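# Place the yellow-labelled CD in the player tray and close it

## Task

Set only the CD with the yellow label into the CD player's tray, label side up and resting flat inside the tray's circular recess, then shut the tray.

## Robot and tools

ROBOT. Two arms stand at the table: left_arm (base near y = +0.486 m) carries a five-fingered left hand, and right_arm (base near y = -0.327 m) carries a right hand. Each hand has six motors: thumb_turn, thumb_bend, index, middle, ring, little. A camera stand is fixed behind the arms, and a loose object may occasionally get a small nudge from outside.

FRAMES. The scene frame has its origin at table-top height, midway between the arms; +x points out over the table, +z up, and +y toward left_arm. Reported hand positions (m), quaternions (wxyz) and velocities use this frame. Each arm is steered by its hand point, which sits 0.05 m in front of the palm and 0.15 m out from the wrist flange. Its +z runs along the straight fingers, +y comes out of the palm, and +x crosses the palm away from the thumb on the right hand but toward the thumb on the left hand. Straight fingertips reach 0.06 to 0.07 m past the point. A bracket on the little-finger side of the wrist, and the wrist itself when the palm faces down or up, can strike the table or objects first.

ROW LAYOUT. Every command row is one flat list of 28 numbers covering both arms, each in [-1, 1]: left dx, dy, dz, rx, ry, rz, then left thumb_turn, thumb_bend, index, middle, ring, little, force_limit, speed; then the same fourteen for the right arm. The first six of each arm are an offset, not a pose: a displacement from that arm's current Hand target, expressed along the Hand target's own axes, where 1.0 equals 0.6 m of travel or 180 degrees of turn, and rx, ry, rz form one rotation vector. All rows inside one action or one move count from the same starting Hand target, so sending an offset again moves the arm further. Sending six zeros re-requests the current Hand target. The six finger numbers are absolute motor targets: -1 open/straight, +1 closed; thumb_turn +1 places the thumb opposite the fingers. force_limit runs from about 0 N at -1 to 10 N at +1 (15 N for both thumb motors); speed rises from near zero at -1 to full at +0.48 and above. There is no 'no change' value: to keep a hand as it is, resend the eight numbers of its last executed row (or, before any, its hand_measured plus hand_force_limit and hand_speed). For a soft grip, close with speed at -0.94 or below. The hand encircles objects about 0.035 to 0.065 m thick with the thumb fully turned in.

TOOLS.
execute_actions(actions, cameras): actions is a list of actions, each up to 15 rows of 28 numbers, one row per 1/30 s step; a short action keeps its last row. An empty list returns camera images. cameras lists names, ["all"] or [].
move(target, speed, blend, stop_force, zero, blocking, cameras): drives each hand point in a straight line toward the offset row in target (one row, or up to 15 rows all measured from the same start). speed is top speed in m/s, 0.002 to 3.6, default 0.25, one value or one per target. blend (m) rounds corners in a list. stop_force (3 to 120 N, shared by both arms) ends an arm's path when its wrist sensor feels that much push; omit it when pulling away from something being pressed, and do not trust it while the hand rotates. zero (default true) re-zeros before the move. blocking=false returns early but cannot be combined with stop_force. No path avoids obstacles or the other arm; keep paths away from an arm's own base.
wait(seconds 0 to 10, cameras): holds the last commands.
stop(cameras): brakes a running move.
zoom_image(camera, region [x0, y0, x1, y1] in pixels, at most 504 by 504): enlarges part of the latest image of cam_head_left, cam_head_right, cam_high, cam_left_wrist or cam_right_wrist (all 672x504).
show_instructions(): shows the reference pages.
zero_wrist_force(arm: left_arm or right_arm): re-zeros that wrist sensor.
finished_scene(scene): ends the scene with its number; irreversible, and the goal must hold without the robot.

RESULTS. Each result gives per arm end_effector_position, end_effector_quat_wxyz, velocities (omitted when joints read within noise), Hand target (the last commanded, orientation-clipped pose, base for the next offsets), joint positions and torques, Wrist force and Wrist torque in the hand's own axes plus the peak reading since last shown. Hand lists follow motor order: hand_measured, hand_stopped_by (moving, target, force, stalled, fault), hand_load_n (fingertip load, positive pushing open; drops near 0 when a grip is lost). A move adds a 'move:' line such as done, off_target, moving, held or fault, with limits=paced (pose clipped) or limits=held (steps withheld). A hand point often stops short of its Hand target; send the remainder as an offset. MOTOR HOT appears near 70 °C.

CAUTIONS. Commanded orientation is clipped to 32 degrees from the measured one per step. Arms are stiff: pushing even slightly past firm contact can trigger a 10 s fault stop, from joint torque over the limits (wrist joints 25.7 N m) or roughly 150 N of outside force. Move slowly near contact. Keep the two arms and hands from touching each other. Do not drop or fling the CDs, slam the tray, or strike fixed parts; nothing may fall or be left off the table. Avoid overloading fingers with twists, pulls or fast-swung loads. Avoid long stretched holds or pushing toward unreachable poses, which heat motors until an over-temperature stop at 85 °C.

Each tool is called after "Emit:" as name([rows], argument=value, ...), one row to a line, values as JSON.

Reference images:

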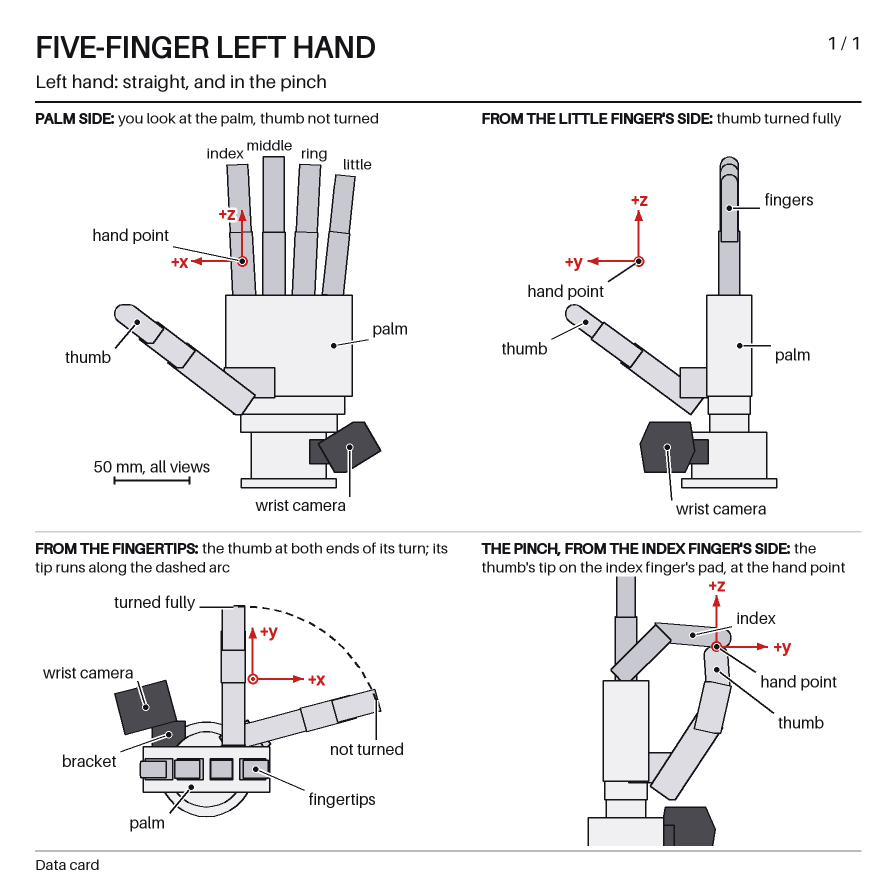

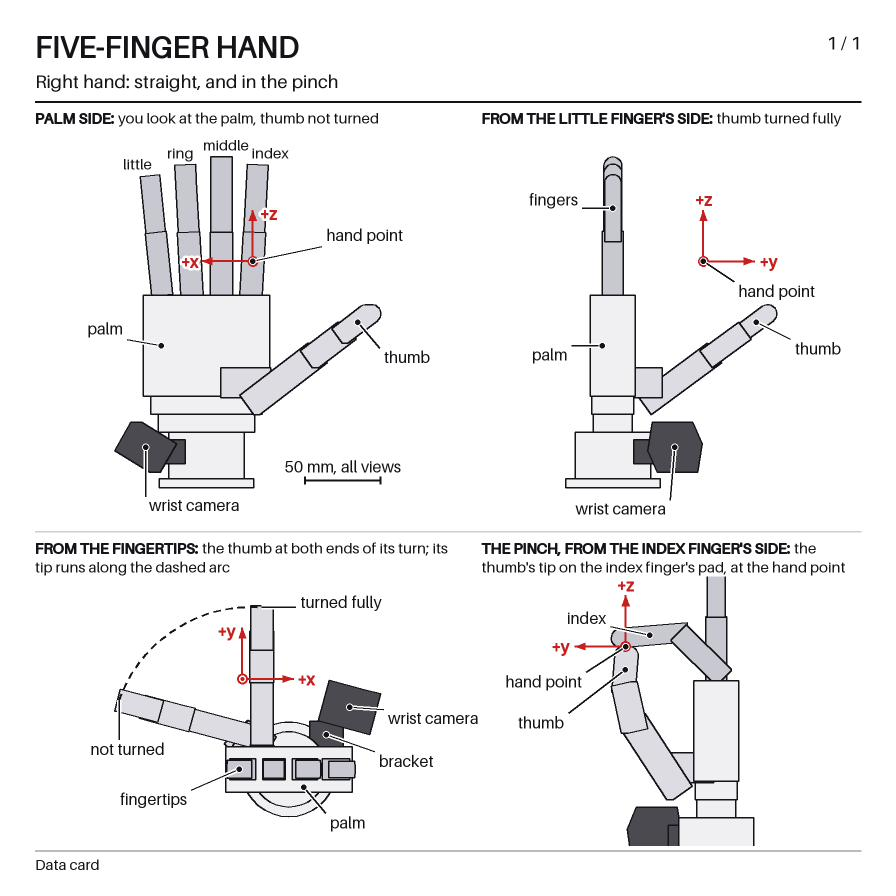

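## Session

Emit:
execute_actions(actions=[])

Scene clock: 0.00 s.
left_arm: end_effector_position=(+0.4306, +0.4155, +0.2410) hand_measured=(-1.000, -1.000, -1.000, -1.000, -1.000, -1.000) hand_load_n=(+0.0, +0.0, +0.0, +0.0, +0.0, +0.0) hand_stopped_by=(target, target, target, target, target, target) hand_force_limit=0.00 hand_speed=-0.80 end_effector_quat_wxyz=(+0.276, +0.697, -0.661, +0.046) | right_arm: end_effector_position=(+0.4289, +0.0489, +0.1798) hand_measured=(-1.000, -1.000, -1.000, -1.000, -1.000, -1.000) hand_load_n=(+0.0, +0.0, +0.0, +0.0, +0.0, +0.0) hand_stopped_by=(target, target, target, target, target, target) hand_force_limit=0.00 hand_speed=-0.80 end_effector_quat_wxyz=(-0.042, +0.180, +0.856, +0.484)
Joint positions: left_arm=[3.448 -2.302 -1.11 1.368 -1.246 3.511] | right_arm=[0.098 -1.166 1.886 0.61 0.576 -0.993]
Joint velocities: within noise
Joint torques (N m): no reading
Wrist force (N): no reading
Wrist torque (N m): no reading
Wrist force, peak (N): no reading
Hand target: left_arm +0.4306, +0.4155, +0.2410; +0.276, +0.697, -0.661, +0.046 | right_arm +0.4289, +0.0489, +0.1798; -0.042, +0.180, +0.856, +0.484

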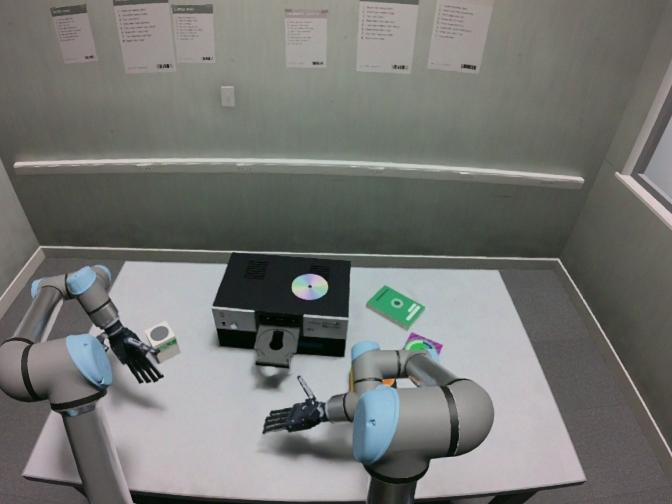

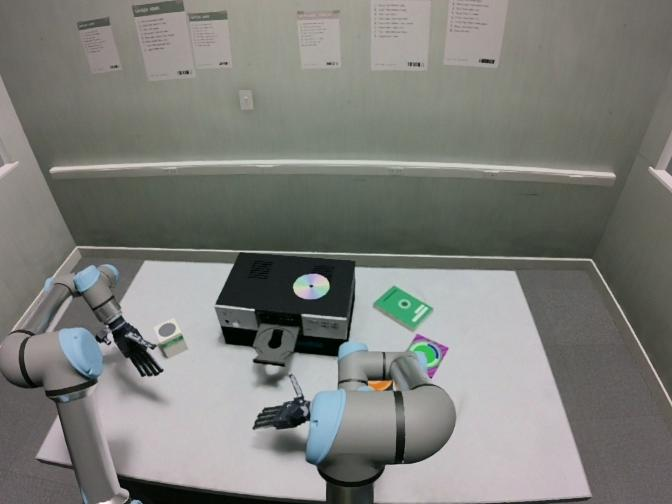

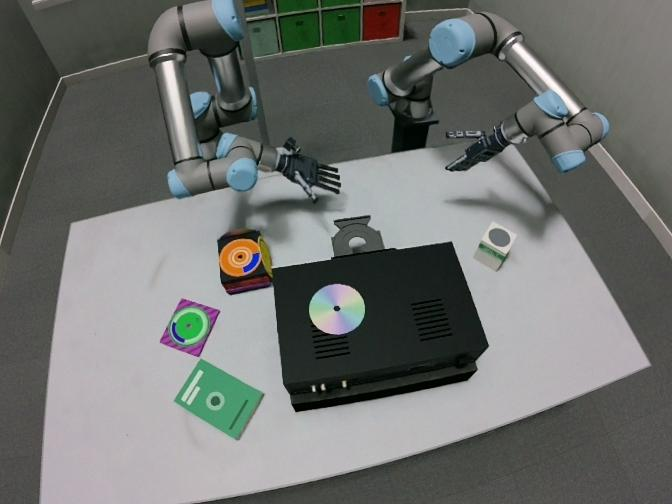

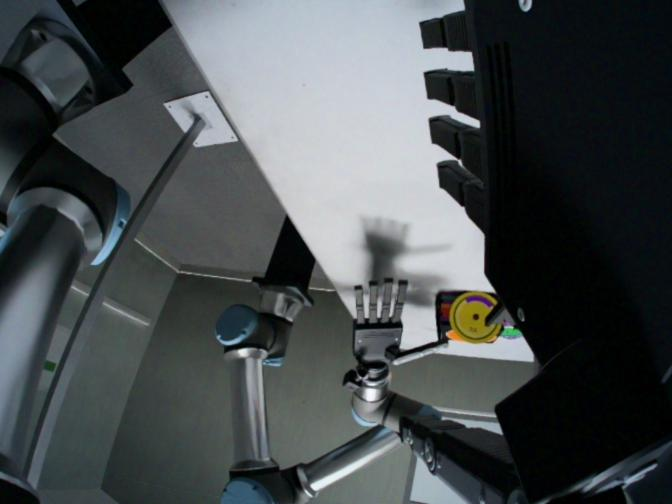

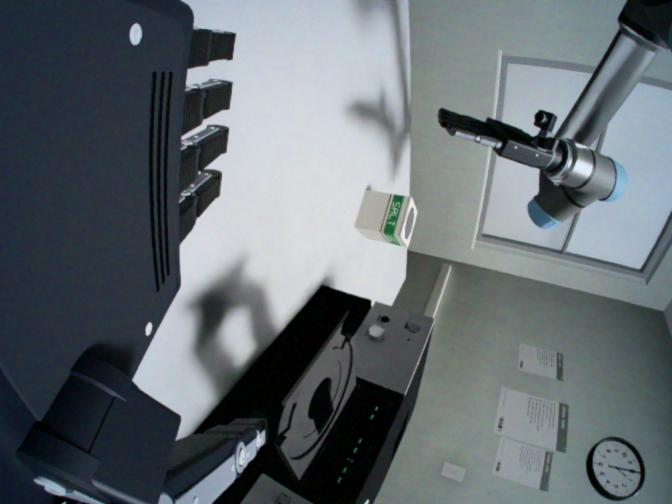

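Emit:
zoom_image(camera="cam_high", region=[150, 180, 402, 369])

Emit:
zoom_image(camera="cam_left_wrist", region=[400, 260, 560, 380])

Emit:
zoom_image(camera="cam_head_left", region=[200, 240, 480, 450])

Emit:
zoom_image(camera="cam_high", region=[200, 210, 290, 300])

Scaled by 2.000 from the camera's 672x504 image, which has a finer 960x720 frame.

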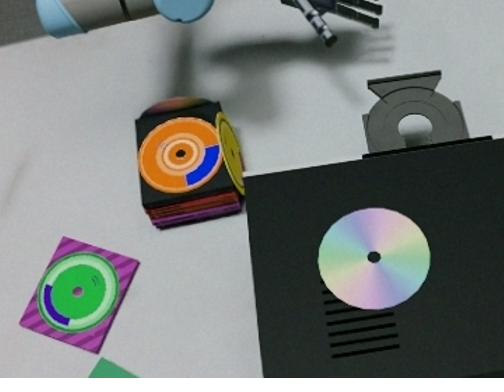

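Scaled by 3.150 from the camera's 672x504 image, which has a finer 960x720 frame.

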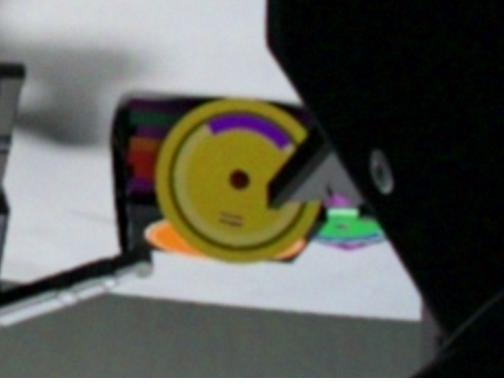

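Scaled by 1.800 from the camera's 672x504 image, which has a finer 960x720 frame.

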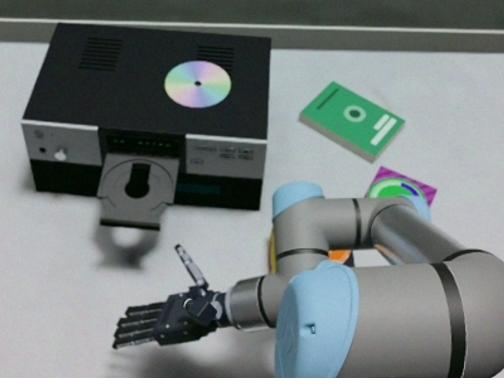

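Scaled by 5.600 from the camera's 672x504 image, which has a finer 960x720 frame.

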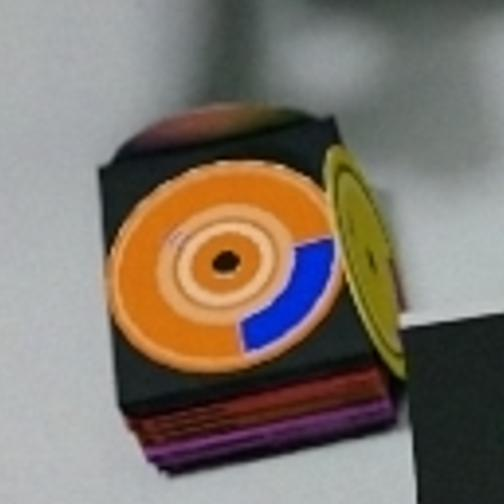

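Emit:
zoom_image(camera="cam_high", region=[310, 195, 410, 270])

Emit:
zoom_image(camera="cam_head_left", region=[210, 290, 360, 400])

Emit:
zoom_image(camera="cam_right_wrist", region=[240, 290, 440, 504])

Scaled by 5.040 from the camera's 672x504 image, which has a finer 960x720 frame.

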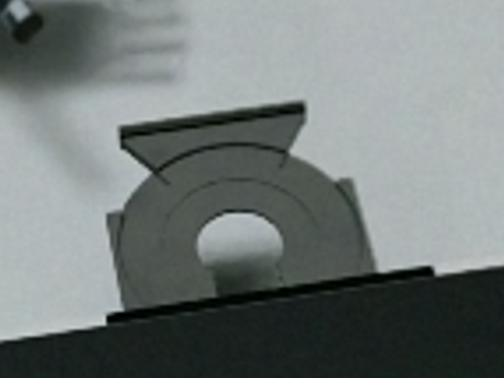

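Scaled by 3.360 from the camera's 672x504 image, which has a finer 960x720 frame.

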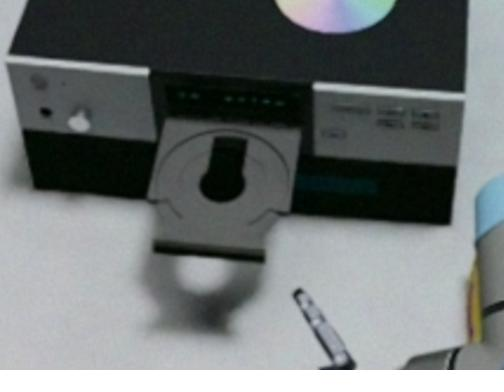

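Scaled by 2.355 from the camera's 672x504 image, which has a finer 960x720 frame.

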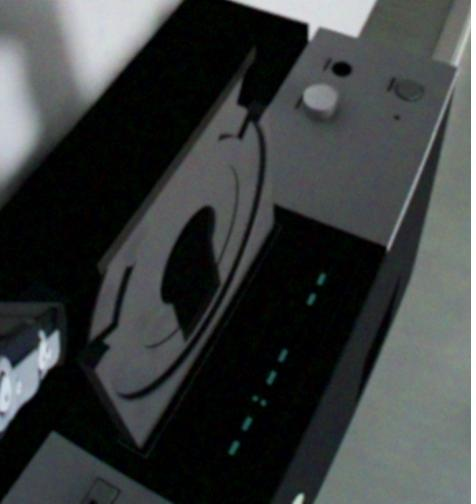

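Emit:
move([
  [0,0,0,0,0,0,-1,-1,-1,-1,-1,-1,0,-0.8,0.090,0.2305,-0.1502,0,0,0,-1,-1,-1,-1,-1,-1,0,-0.8],
  [0,0,0,0,0,0,-1,-1,-1,-1,-1,-1,0,-0.8,-0.2312,0.0970,-0.5210,-0.053,-0.1356,0.0883,-1,-1,-1,-1,-1,-1,0,-0.8],
  [0,0,0,0,0,0,-1,-1,-1,-1,-1,-1,0,-0.8,-0.3295,-0.147,-0.940,-0.106,-0.2712,0.1767,-1,-1,-1,-1,-1,-1,0,-0.8],
], blend=0.05, cameras=["all"])

Scene clock: 7.90 s.
left_arm: end_effector_position=(+0.4306, +0.4155, +0.2410) hand_measured=(-1.000, -1.000, -1.000, -1.000, -1.000, -1.000) hand_load_n=(+0.0, +0.0, +0.5, +0.0, +0.0, +0.0) hand_stopped_by=(target, target, target, target, target, target) hand_force_limit=0.00 hand_speed=-0.80 end_effector_quat_wxyz=(+0.276, +0.697, -0.661, +0.046) | right_arm: end_effector_position=(+0.5248, -0.5203, +0.3579) hand_measured=(-1.000, -1.000, -1.000, -1.000, -1.000, -1.000) hand_load_n=(+0.0, +0.0, +0.0, +0.0, +0.0, -0.5) hand_stopped_by=(target, target, target, target, target, target) hand_force_limit=0.00 hand_speed=-0.80 end_effector_quat_wxyz=(+0.212, +0.584, +0.629, +0.468)
Joint positions: left_arm=[3.448 -2.302 -1.11 1.368 -1.246 3.511] | right_arm=[-0.994 -1.384 1.708 1.036 0.504 -1.009]
Joint torques (N m): left_arm=[-0.65 45.47 15.07 -2.64 0.63 0.09] | right_arm=[-5.75 -35.26 -9.74 3.71 0.74 -0.98]
Wrist force (N): left_arm=[0.1 -0.1 0.2] | right_arm=[0.5 -0.1 -0.7]
Wrist torque (N m): left_arm=[-0.02 -0.01 0.02] | right_arm=[0.02 -0.08 0.07]
Wrist force, peak (N): left_arm=[0.2 -0.4 0.1] | right_arm=[-0.5 -1.8 1.1]
Hand target: left_arm +0.4306, +0.4155, +0.2410; +0.276, +0.697, -0.661, +0.046 | right_arm +0.5248, -0.5203, +0.3579; +0.212, +0.584, +0.629, +0.468
Off the commanded pose: left_arm 0.000 m, 0 deg | right_arm 0.000 m, 0 deg.
move: done
camera_calibration:
cam_right_wrist: T_world_to_cam=[[0.428191, 0.0955233, 0.898626, -0.505398], [-0.129863, -0.977572, 0.165795, -0.503386], [0.894309, -0.18769, -0.406183, -0.304971], [0, 0, 0, 1]] pos_world=[0.423774, -0.501059, 0.413748]

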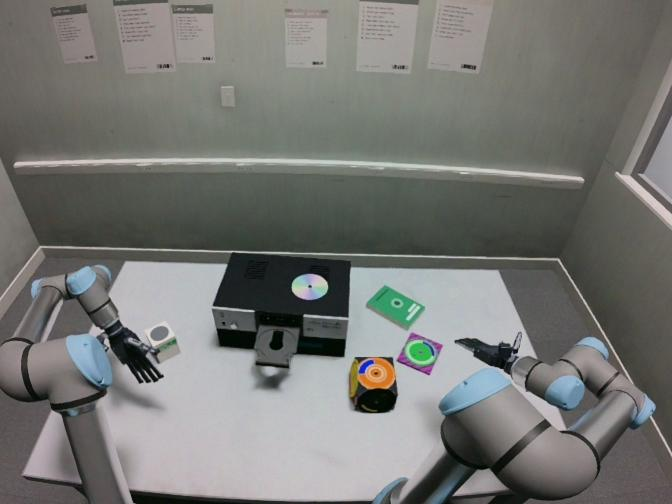

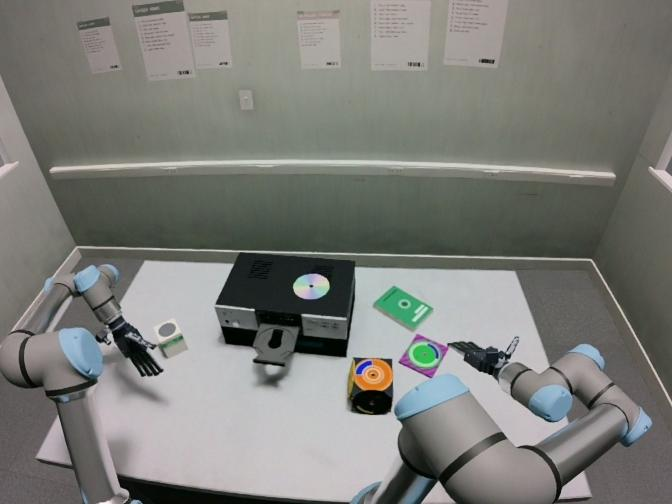

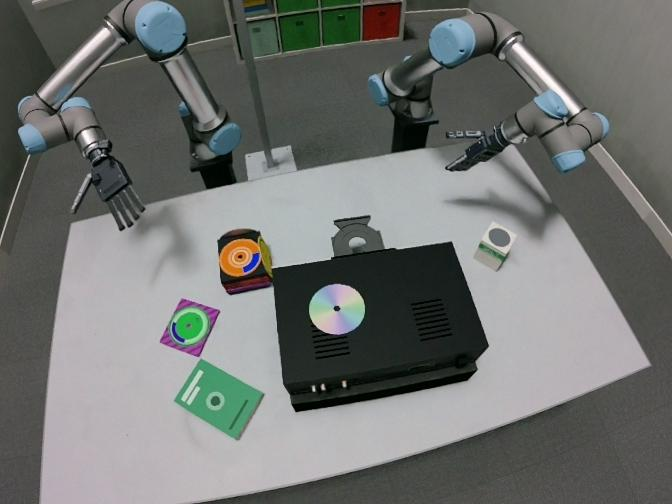

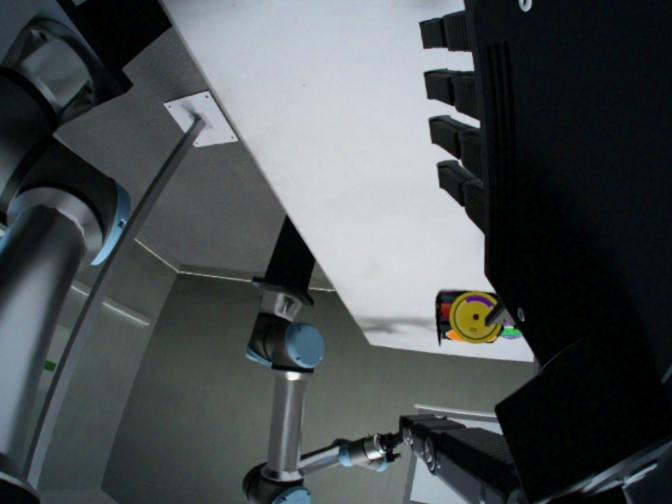

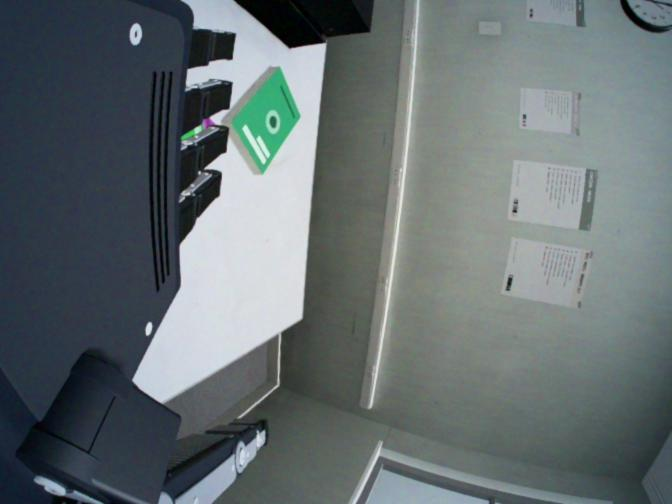

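Emit:
zoom_image(camera="cam_head_left", region=[320, 320, 460, 425])

Emit:
zoom_image(camera="cam_head_right", region=[320, 320, 460, 425])

Scaled by 3.600 from the camera's 672x504 image, which has a finer 960x720 frame.

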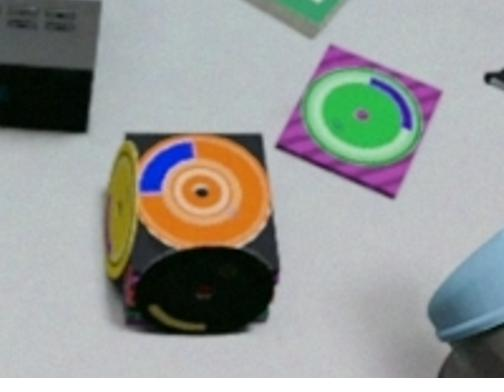

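Scaled by 3.600 from the camera's 672x504 image, which has a finer 960x720 frame.

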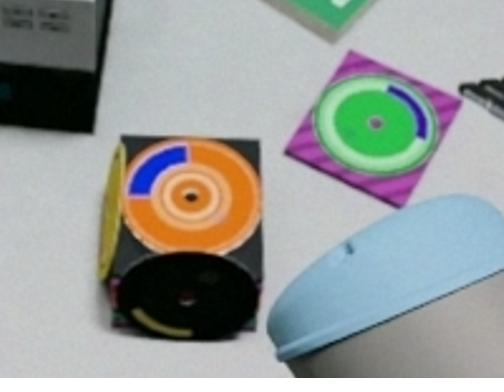

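Emit:
move(target=[0.734,-0.076,0.265,0.325,0.072,0.461,-1,-1,-1,-1,-1,-1,0,-0.8,0,0,0,0,0,0,-1,-1,-1,-1,-1,-1,0,-0.8], cameras=["all"])

Scene clock: 12.67 s.
left_arm: end_effector_position=(+0.4801, -0.0506, +0.2813) hand_measured=(-1.000, -1.000, -1.000, -1.000, -1.000, -1.000) hand_load_n=(+0.0, +0.0, +0.0, +0.0, +0.0, +0.0) hand_stopped_by=(target, target, target, target, target, target) hand_force_limit=0.00 hand_speed=-0.80 end_effector_quat_wxyz=(+0.101, -0.138, +0.806, -0.566) | right_arm: end_effector_position=(+0.5248, -0.5203, +0.3579) hand_measured=(-1.000, -1.000, -1.000, -1.000, -1.000, -1.000) hand_load_n=(+0.0, -0.5, +0.0, +0.0, +0.0, +0.0) hand_stopped_by=(target, target, target, target, target, target) hand_force_limit=0.00 hand_speed=-0.80 end_effector_quat_wxyz=(+0.212, +0.584, +0.629, +0.468)
Joint positions: left_arm=[2.732 -2.072 -1.134 2.706 -0.784 3.518] | right_arm=[-0.994 -1.384 1.708 1.036 0.504 -1.009]
Joint torques (N m): left_arm=[2.35 50.07 10.15 1.33 -1.04 -1.58] | right_arm=[-9.23 -36.03 -7.74 1.13 -0.71 1.71]
Wrist force (N): left_arm=[1.1 1.3 -1.1] | right_arm=[0.6 -0.3 -0.6]
Wrist torque (N m): left_arm=[0.13 0.01 0.21] | right_arm=[-0.01 -0.10 0.07]
Wrist force, peak (N): left_arm=[1.6 1.2 -0.8] | right_arm=[0.7 -0.4 -1.0]
Hand target: left_arm +0.4801, -0.0506, +0.2813; +0.101, -0.138, +0.806, -0.566 | right_arm +0.5248, -0.5203, +0.3579; +0.212, +0.584, +0.629, +0.468
Off the commanded pose: left_arm 0.000 m, 0 deg | right_arm 0.000 m, 0 deg.
move: done
camera_calibration:
cam_left_wrist: T_world_to_cam=[[-0.133633, -0.401859, 0.905898, -0.204786], [-0.969148, 0.244023, -0.0347133, 0.485809], [-0.20711, -0.882588, -0.422071, 0.285332], [0, 0, 0, 1]] pos_world=[0.502549, 0.0509862, 0.32281]
cam_right_wrist: T_world_to_cam=[[0.428214, 0.0953424, 0.898634, -0.505581], [-0.130036, -0.977569, 0.165681, -0.50338], [0.894273, -0.187801, -0.40621, -0.304978], [0, 0, 0, 1]] pos_world=[0.423773, -0.50116, 0.413848]

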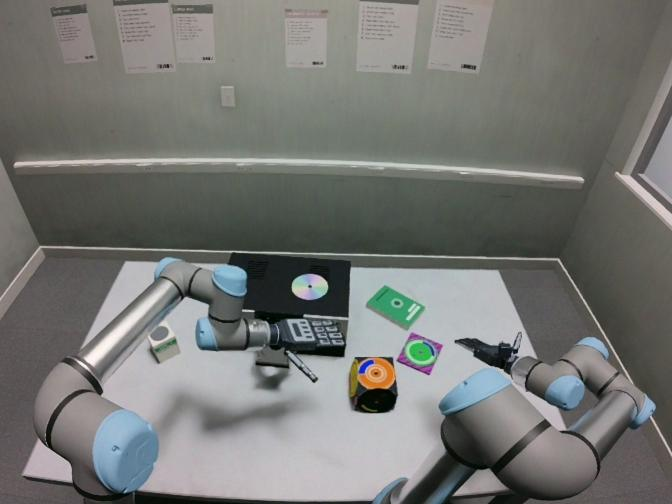

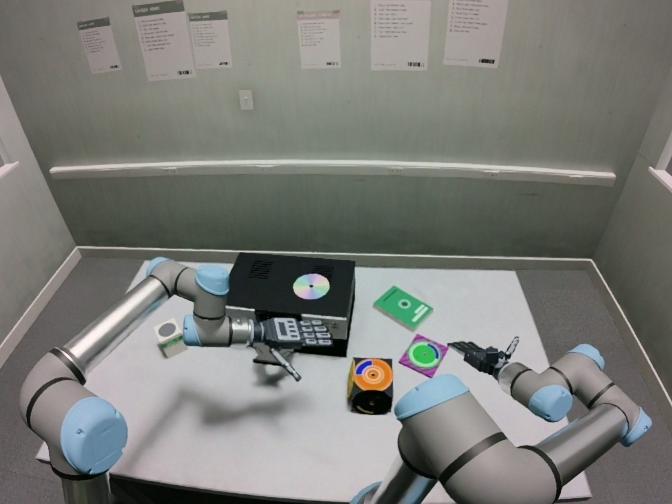

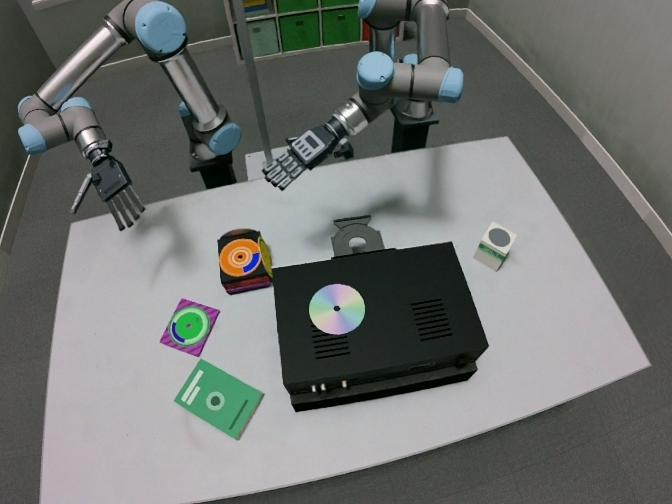

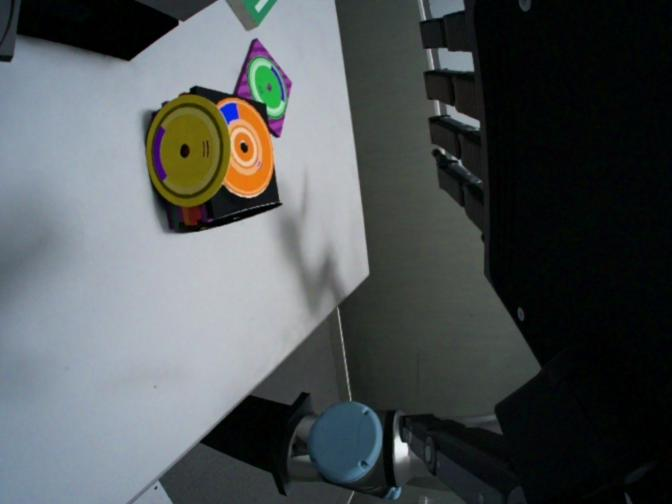

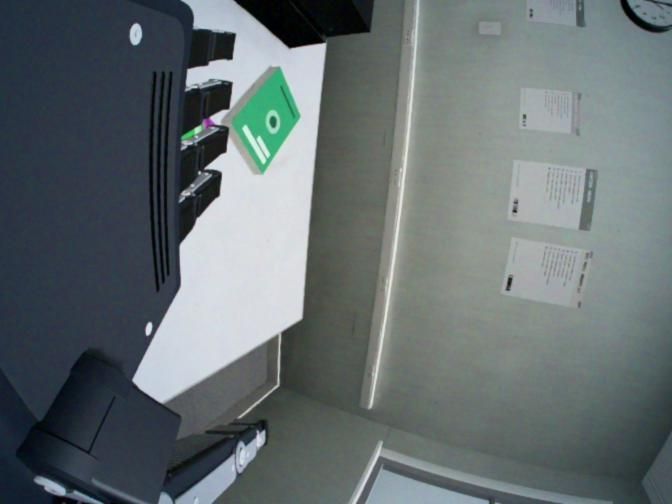

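Emit:
zoom_image(camera="cam_left_wrist", region=[120, 50, 320, 250])

Scaled by 2.520 from the camera's 672x504 image, which has a finer 960x720 frame.

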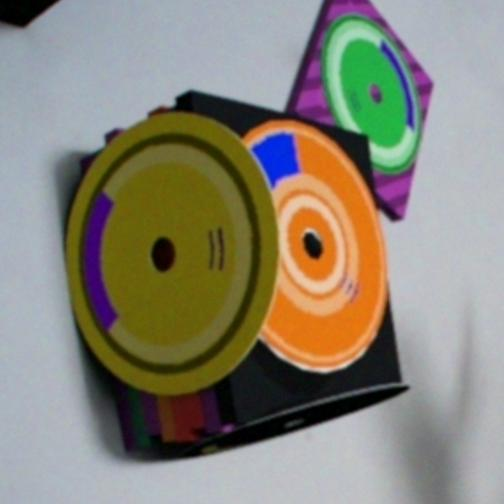

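Emit:
zoom_image(camera="cam_high", region=[250, 90, 390, 195])

Scaled by 3.600 from the camera's 672x504 image, which has a finer 960x720 frame.

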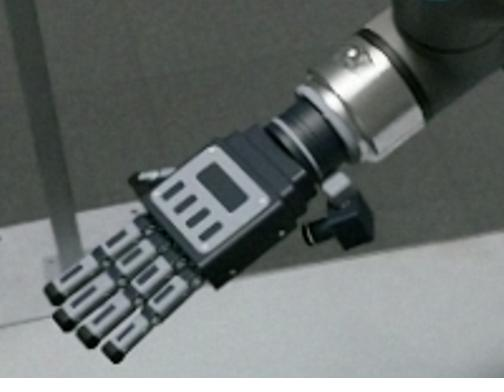

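Emit:
move(target=[-0.127,-0.029,-0.018,-0.343,0.218,0.312,-1,-1,-1,-1,-1,-1,0,-0.8,0,0,0,0,0,0,-1,-1,-1,-1,-1,-1,0,-0.8], cameras=["all"])

Scene clock: 21.73 s.
left_arm: end_effector_position=(+0.5494, -0.0200, +0.3012) hand_measured=(-1.000, -1.000, -1.000, -1.000, -1.000, -1.000) hand_load_n=(+0.0, +0.0, -0.5, +0.0, +0.0, +0.0) hand_stopped_by=(target, target, target, target, target, target) hand_force_limit=0.00 hand_speed=-0.80 end_effector_quat_wxyz=(+0.290, +0.431, +0.850, -0.083) | right_arm: end_effector_position=(+0.5248, -0.5203, +0.3579) hand_measured=(-1.000, -1.000, -1.000, -1.000, -1.000, -1.000) hand_load_n=(+0.0, +0.0, +0.0, +0.0, +0.0, +0.0) hand_stopped_by=(target, target, target, target, target, target) hand_force_limit=0.00 hand_speed=-0.80 end_effector_quat_wxyz=(+0.212, +0.584, +0.629, +0.468)
Joint positions: left_arm=[2.498 -2.598 -0.035 1.671 -1.49 5.018] | right_arm=[-0.994 -1.384 1.708 1.036 0.504 -1.009]
Joint torques (N m): left_arm=[-10.46 47.2 6.47 -2.85 -1.45 1.7] | right_arm=[-10.93 -35.44 -8.36 1 -2.23 1.83]
Wrist force (N): left_arm=[1.1 0.5 0.8] | right_arm=[0.4 -0.5 -0.5]
Wrist torque (N m): left_arm=[0.05 0.11 0.08] | right_arm=[-0.05 -0.07 0.05]
Wrist force, peak (N): left_arm=[1.2 1.8 -1.0] | right_arm=[0.5 -0.5 -1.1]
Hand target: left_arm +0.5503, -0.0209, +0.3019; +0.035, +0.390, +0.920, -0.010 | right_arm +0.5248, -0.5203, +0.3579; +0.212, +0.584, +0.629, +0.468
Off the commanded pose: left_arm 0.002 m, 36 deg; orientation clipped | right_arm 0.000 m, 0 deg.
elbow stopped short (left arm): the move would have taken joint 3 (elbow) straighter than the controller allows.
move: off_target (left_arm); limits=paced
camera_calibration:
cam_left_wrist: T_world_to_cam=[[-0.869927, -0.42218, -0.254933, 0.552382], [-0.430204, 0.902348, -0.0263101, 0.260679], [0.241146, 0.0867855, -0.966601, 0.272273], [0, 0, 0, 1]] pos_world=[0.52702, -0.0256484, 0.410858]
cam_right_wrist: T_world_to_cam=[[0.428214, 0.0953424, 0.898634, -0.505581], [-0.130036, -0.977569, 0.165681, -0.50338], [0.894273, -0.187801, -0.40621, -0.304978], [0, 0, 0, 1]] pos_world=[0.423773, -0.50116, 0.413848]

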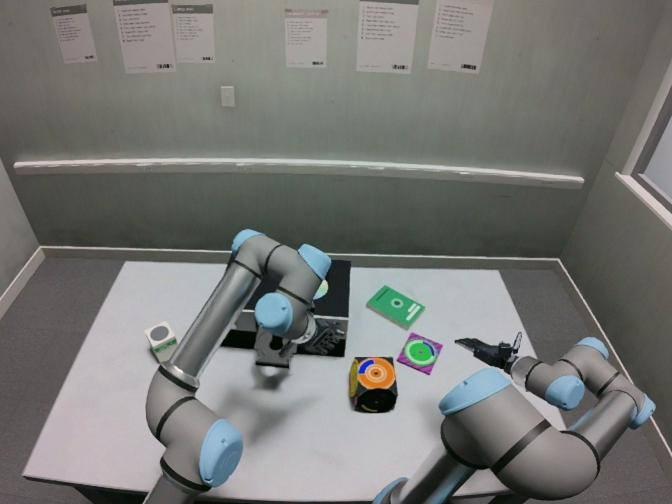

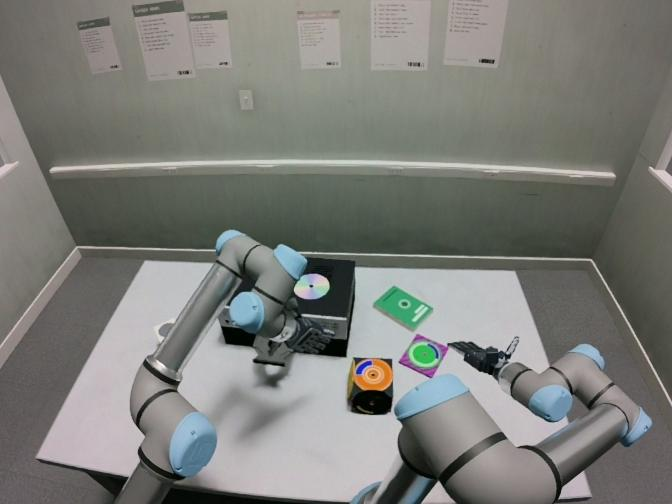

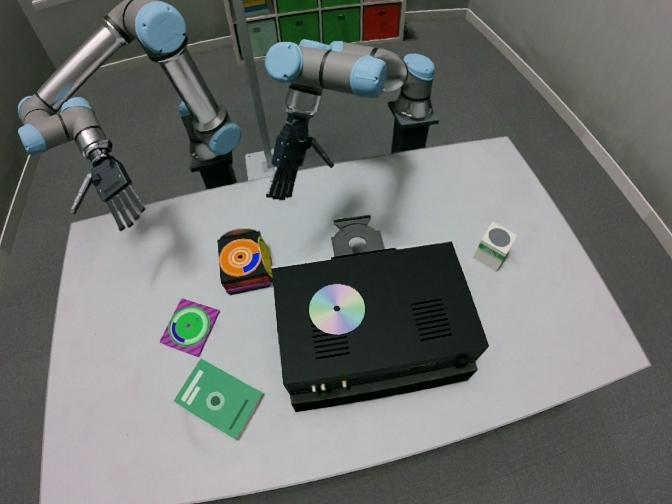

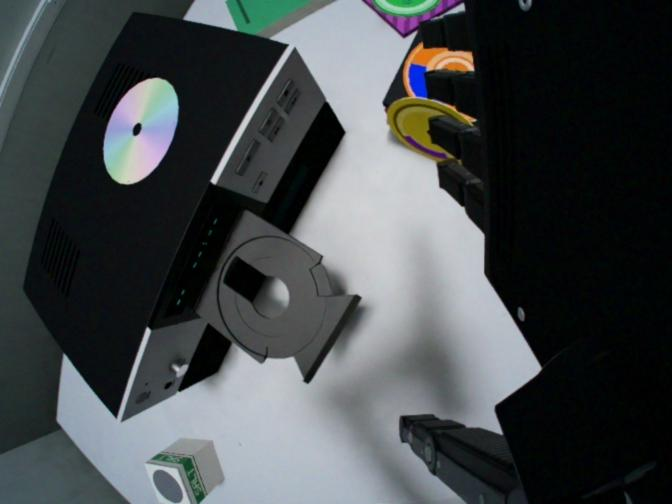

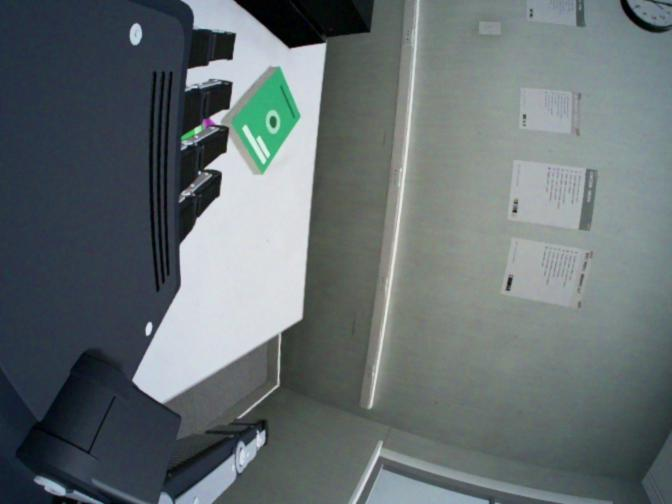

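Emit:
zoom_image(camera="cam_left_wrist", region=[190, 190, 370, 390])

Emit:
zoom_image(camera="cam_left_wrist", region=[360, 0, 500, 180])

Scaled by 2.520 from the camera's 672x504 image, which has a finer 960x720 frame.

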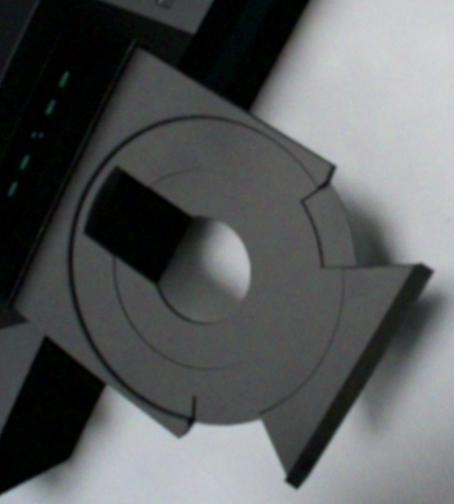

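Scaled by 2.800 from the camera's 672x504 image, which has a finer 960x720 frame.

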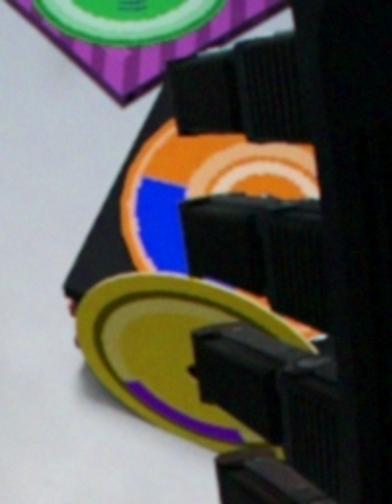

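Emit:
move(target=[0.095,-0.037,0.160,0,0,0,-1,-1,-1,-1,-1,-1,0,-0.8,0,0,0,0,0,0,-1,-1,-1,-1,-1,-1,0,-0.8], cameras=["cam_left_wrist"])

Emit:
zoom_image(camera="cam_left_wrist", region=[160, 190, 400, 430])

Scene clock: 23.97 s.
left_arm: end_effector_position=(+0.4991, +0.0012, +0.2012) hand_measured=(-1.000, -1.000, -1.000, -1.000, -1.000, -1.000) hand_load_n=(+0.0, +0.0, +0.0, +0.0, +0.0, +0.0) hand_stopped_by=(target, target, target, target, target, target) hand_force_limit=0.00 hand_speed=-0.80 end_effector_quat_wxyz=(+0.130, +0.411, +0.901, -0.045) | right_arm: end_effector_position=(+0.5248, -0.5203, +0.3579) hand_measured=(-1.000, -1.000, -1.000, -1.000, -1.000, -1.000) hand_load_n=(+0.0, +0.0, +0.0, +0.0, +0.0, +0.0) hand_stopped_by=(target, target, target, target, target, target) hand_force_limit=0.00 hand_speed=-0.80 end_effector_quat_wxyz=(+0.212, +0.584, +0.629, +0.468)
Joint positions: left_arm=[2.466 -2.731 -0.035 1.47 -1.538 4.925] | right_arm=[-0.994 -1.384 1.708 1.036 0.504 -1.009]
Joint torques (N m): left_arm=[6.18 66.06 9.32 0.43 1.66 1.79] | right_arm=[-10.18 -35.3 -9.44 0.98 -2.17 1.75]
Wrist force (N): left_arm=[0.4 0.1 0.7] | right_arm=[0.6 -0.4 -0.7]
Wrist torque (N m): left_arm=[-0.01 0.10 0.12] | right_arm=[-0.03 -0.09 0.07]
Wrist force, peak (N): left_arm=[1.1 0.1 1.8] | right_arm=[0.8 -0.1 -0.9]
Hand target: left_arm +0.5001, +0.0001, +0.2019; +0.035, +0.390, +0.920, -0.010 | right_arm +0.5248, -0.5203, +0.3579; +0.212, +0.584, +0.629, +0.468
Off the commanded pose: left_arm 0.002 m, 12 deg | right_arm 0.000 m, 0 deg.
elbow stopped short (left arm): the move would have taken joint 3 (elbow) straighter than the controller allows.
move: off_target (left_arm)
camera_calibration:
cam_left_wrist: T_world_to_cam=[[-0.886115, -0.452332, -0.100974, 0.469246], [-0.461837, 0.843543, 0.274118, 0.17265], [-0.0388163, 0.289534, -0.95638, 0.323392], [0, 0, 0, 1]] pos_world=[0.508095, -0.0270154, 0.309341]
Images, in order (width x height): cam_left_wrist 672x504.

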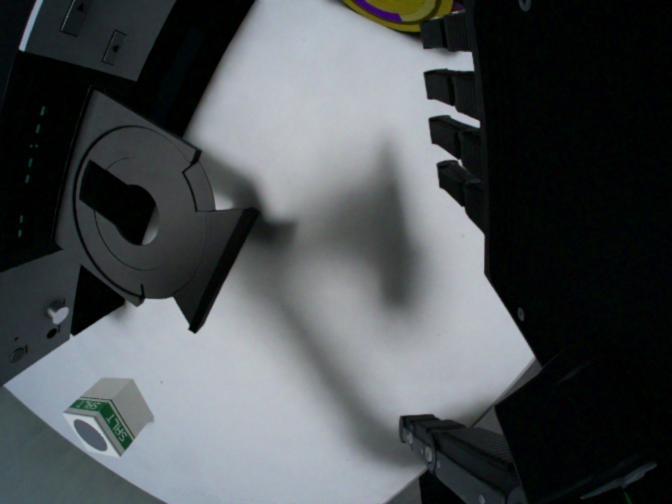

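Scaled by 2.100 from the camera's 672x504 image, which has a finer 960x720 frame.

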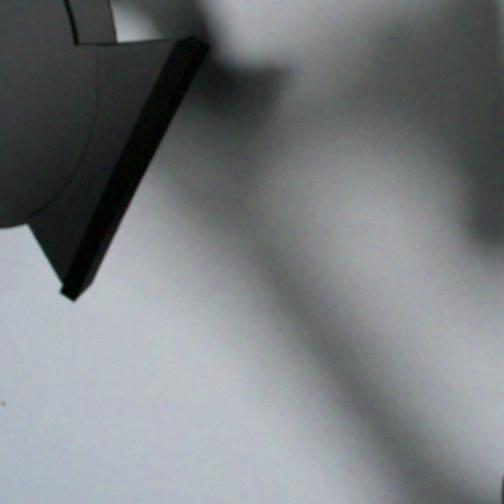

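Emit:
zoom_image(camera="cam_left_wrist", region=[60, 100, 260, 310])

Scaled by 2.400 from the camera's 672x504 image, which has a finer 960x720 frame.

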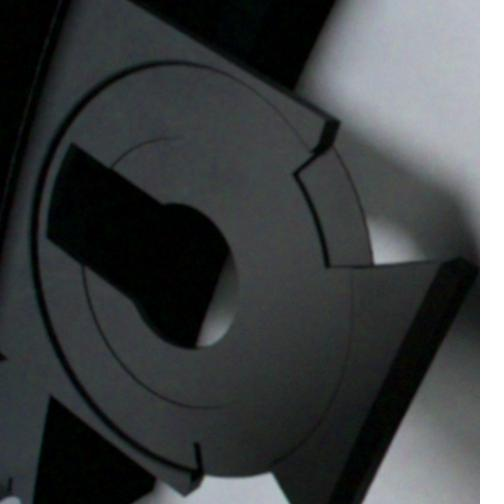

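Emit:
move(target=[-0.2265,-0.1258,0.002,0.406,-0.179,-0.250,1,0,-1,-1,1,1,-0.5,0,0,0,0,0,0,0,-1,-1,-1,-1,-1,-1,0,-0.8], cameras=["all"])

Emit:
zoom_image(camera="cam_left_wrist", region=[180, 60, 480, 360])

Scene clock: 31.33 s.
left_arm: end_effector_position=(+0.5402, -0.1499, +0.2098) hand_measured=(+1.000, +0.000, -1.000, -1.000, +1.000, +1.000) hand_load_n=(+0.0, +0.0, +0.0, +0.0, +0.0, +0.0) hand_stopped_by=(target, target, target, target, target, target) hand_force_limit=-0.50 hand_speed=0.00 end_effector_quat_wxyz=(+0.030, -0.035, +0.764, -0.644) | right_arm: end_effector_position=(+0.5248, -0.5203, +0.3579) hand_measured=(-1.000, -1.000, -1.000, -1.000, -1.000, -1.000) hand_load_n=(+0.0, +0.0, +0.0, +0.0, +0.0, +0.0) hand_stopped_by=(target, target, target, target, target, target) hand_force_limit=0.00 hand_speed=-0.80 end_effector_quat_wxyz=(+0.212, +0.584, +0.629, +0.468)
Joint positions: left_arm=[2.692 -2.454 -0.757 2.868 -0.531 3.44] | right_arm=[-0.994 -1.384 1.708 1.036 0.504 -1.009]
Joint torques (N m): left_arm=[3.38 57.05 9.28 1.75 1.69 -0.48] | right_arm=[-9.57 -35.65 -8.75 1.04 -2.18 1.81]
Wrist force (N): left_arm=[0.9 0.9 -1.4] | right_arm=[0.4 -0.4 -0.6]
Wrist torque (N m): left_arm=[0.12 0.02 0.14] | right_arm=[-0.03 -0.07 0.05]
Wrist force, peak (N): left_arm=[1.0 1.1 -1.7] | right_arm=[0.7 -0.6 -0.8]
Hand target: left_arm +0.5403, -0.1498, +0.2097; +0.030, -0.035, +0.764, -0.644 | right_arm +0.5248, -0.5203, +0.3579; +0.212, +0.584, +0.629, +0.468
Off the commanded pose: left_arm 0.000 m, 0 deg | right_arm 0.000 m, 0 deg.
elbow stopped short (left arm): the move would have taken joint 3 (elbow) straighter than the controller allows.
move: done
camera_calibration:
cam_left_wrist: T_world_to_cam=[[-0.237982, -0.193726, 0.951754, -0.0938988], [-0.876913, 0.464168, -0.124788, 0.567865], [-0.417599, -0.864302, -0.280345, 0.266787], [0, 0, 0, 1]] pos_world=[0.587032, -0.0511908, 0.235024]
cam_right_wrist: T_world_to_cam=[[0.428214, 0.0953424, 0.898634, -0.505581], [-0.130036, -0.977569, 0.165681, -0.50338], [0.894273, -0.187801, -0.40621, -0.304978], [0, 0, 0, 1]] pos_world=[0.423773, -0.50116, 0.413848]

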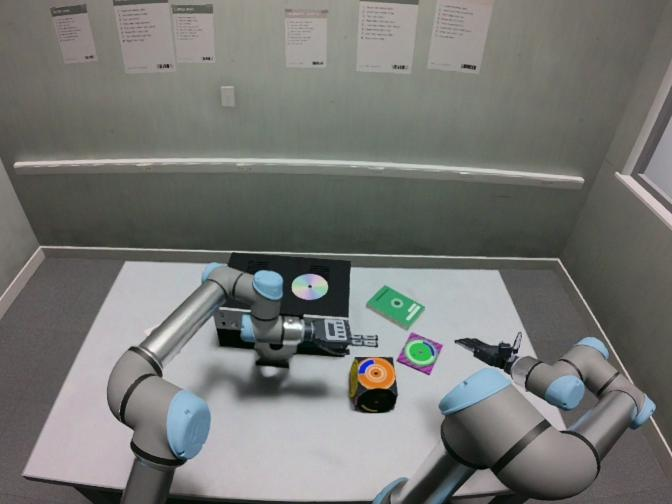

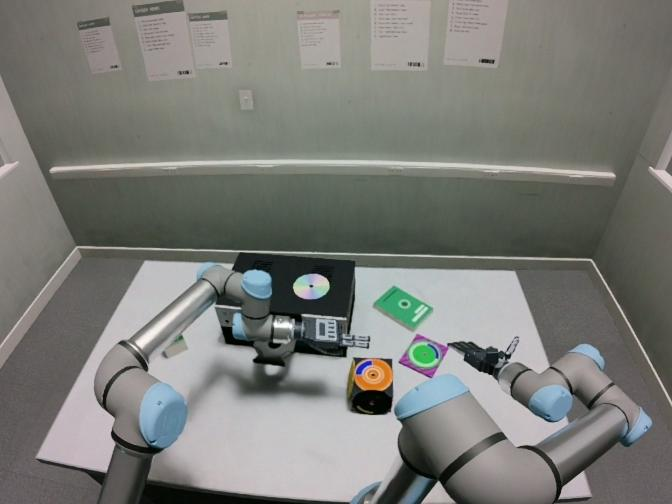

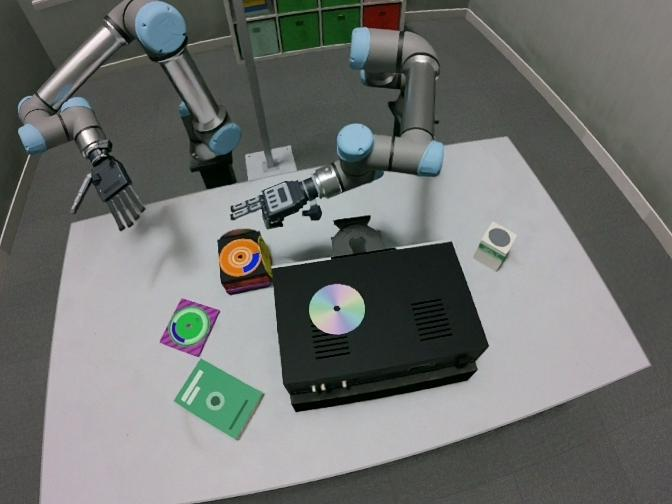

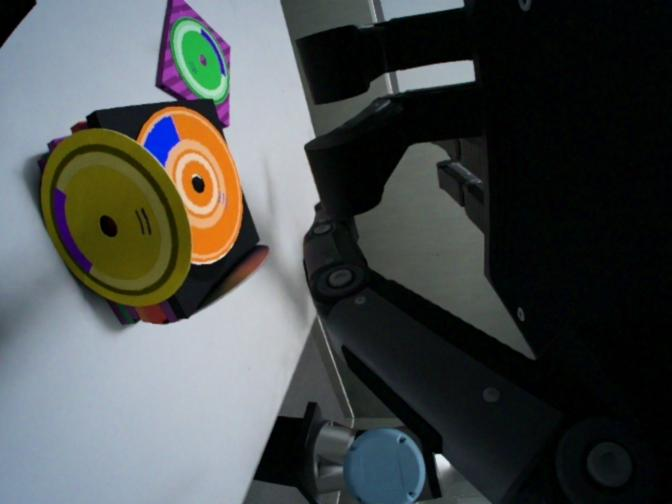

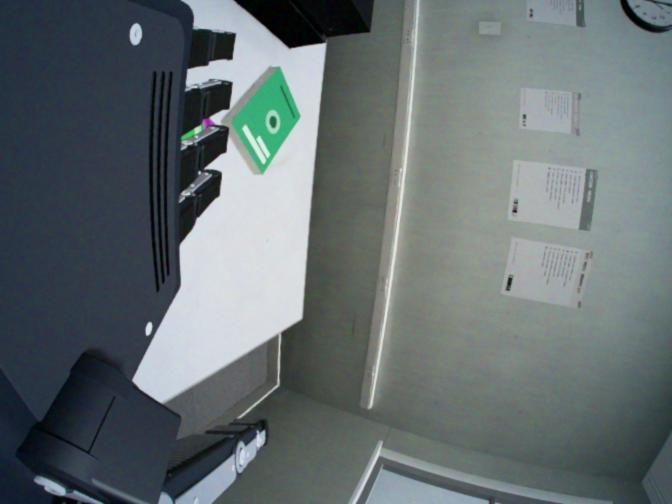

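Scaled by 1.680 from the camera's 672x504 image, which has a finer 960x720 frame.

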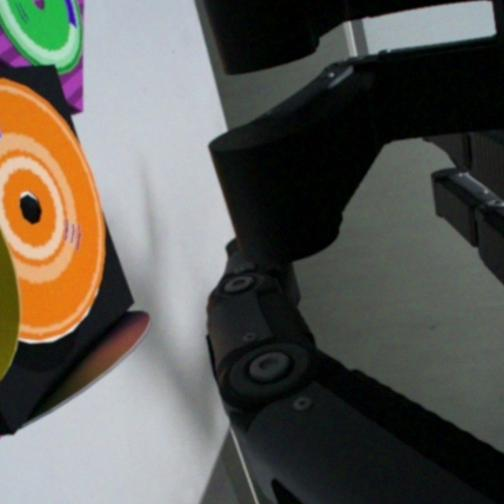

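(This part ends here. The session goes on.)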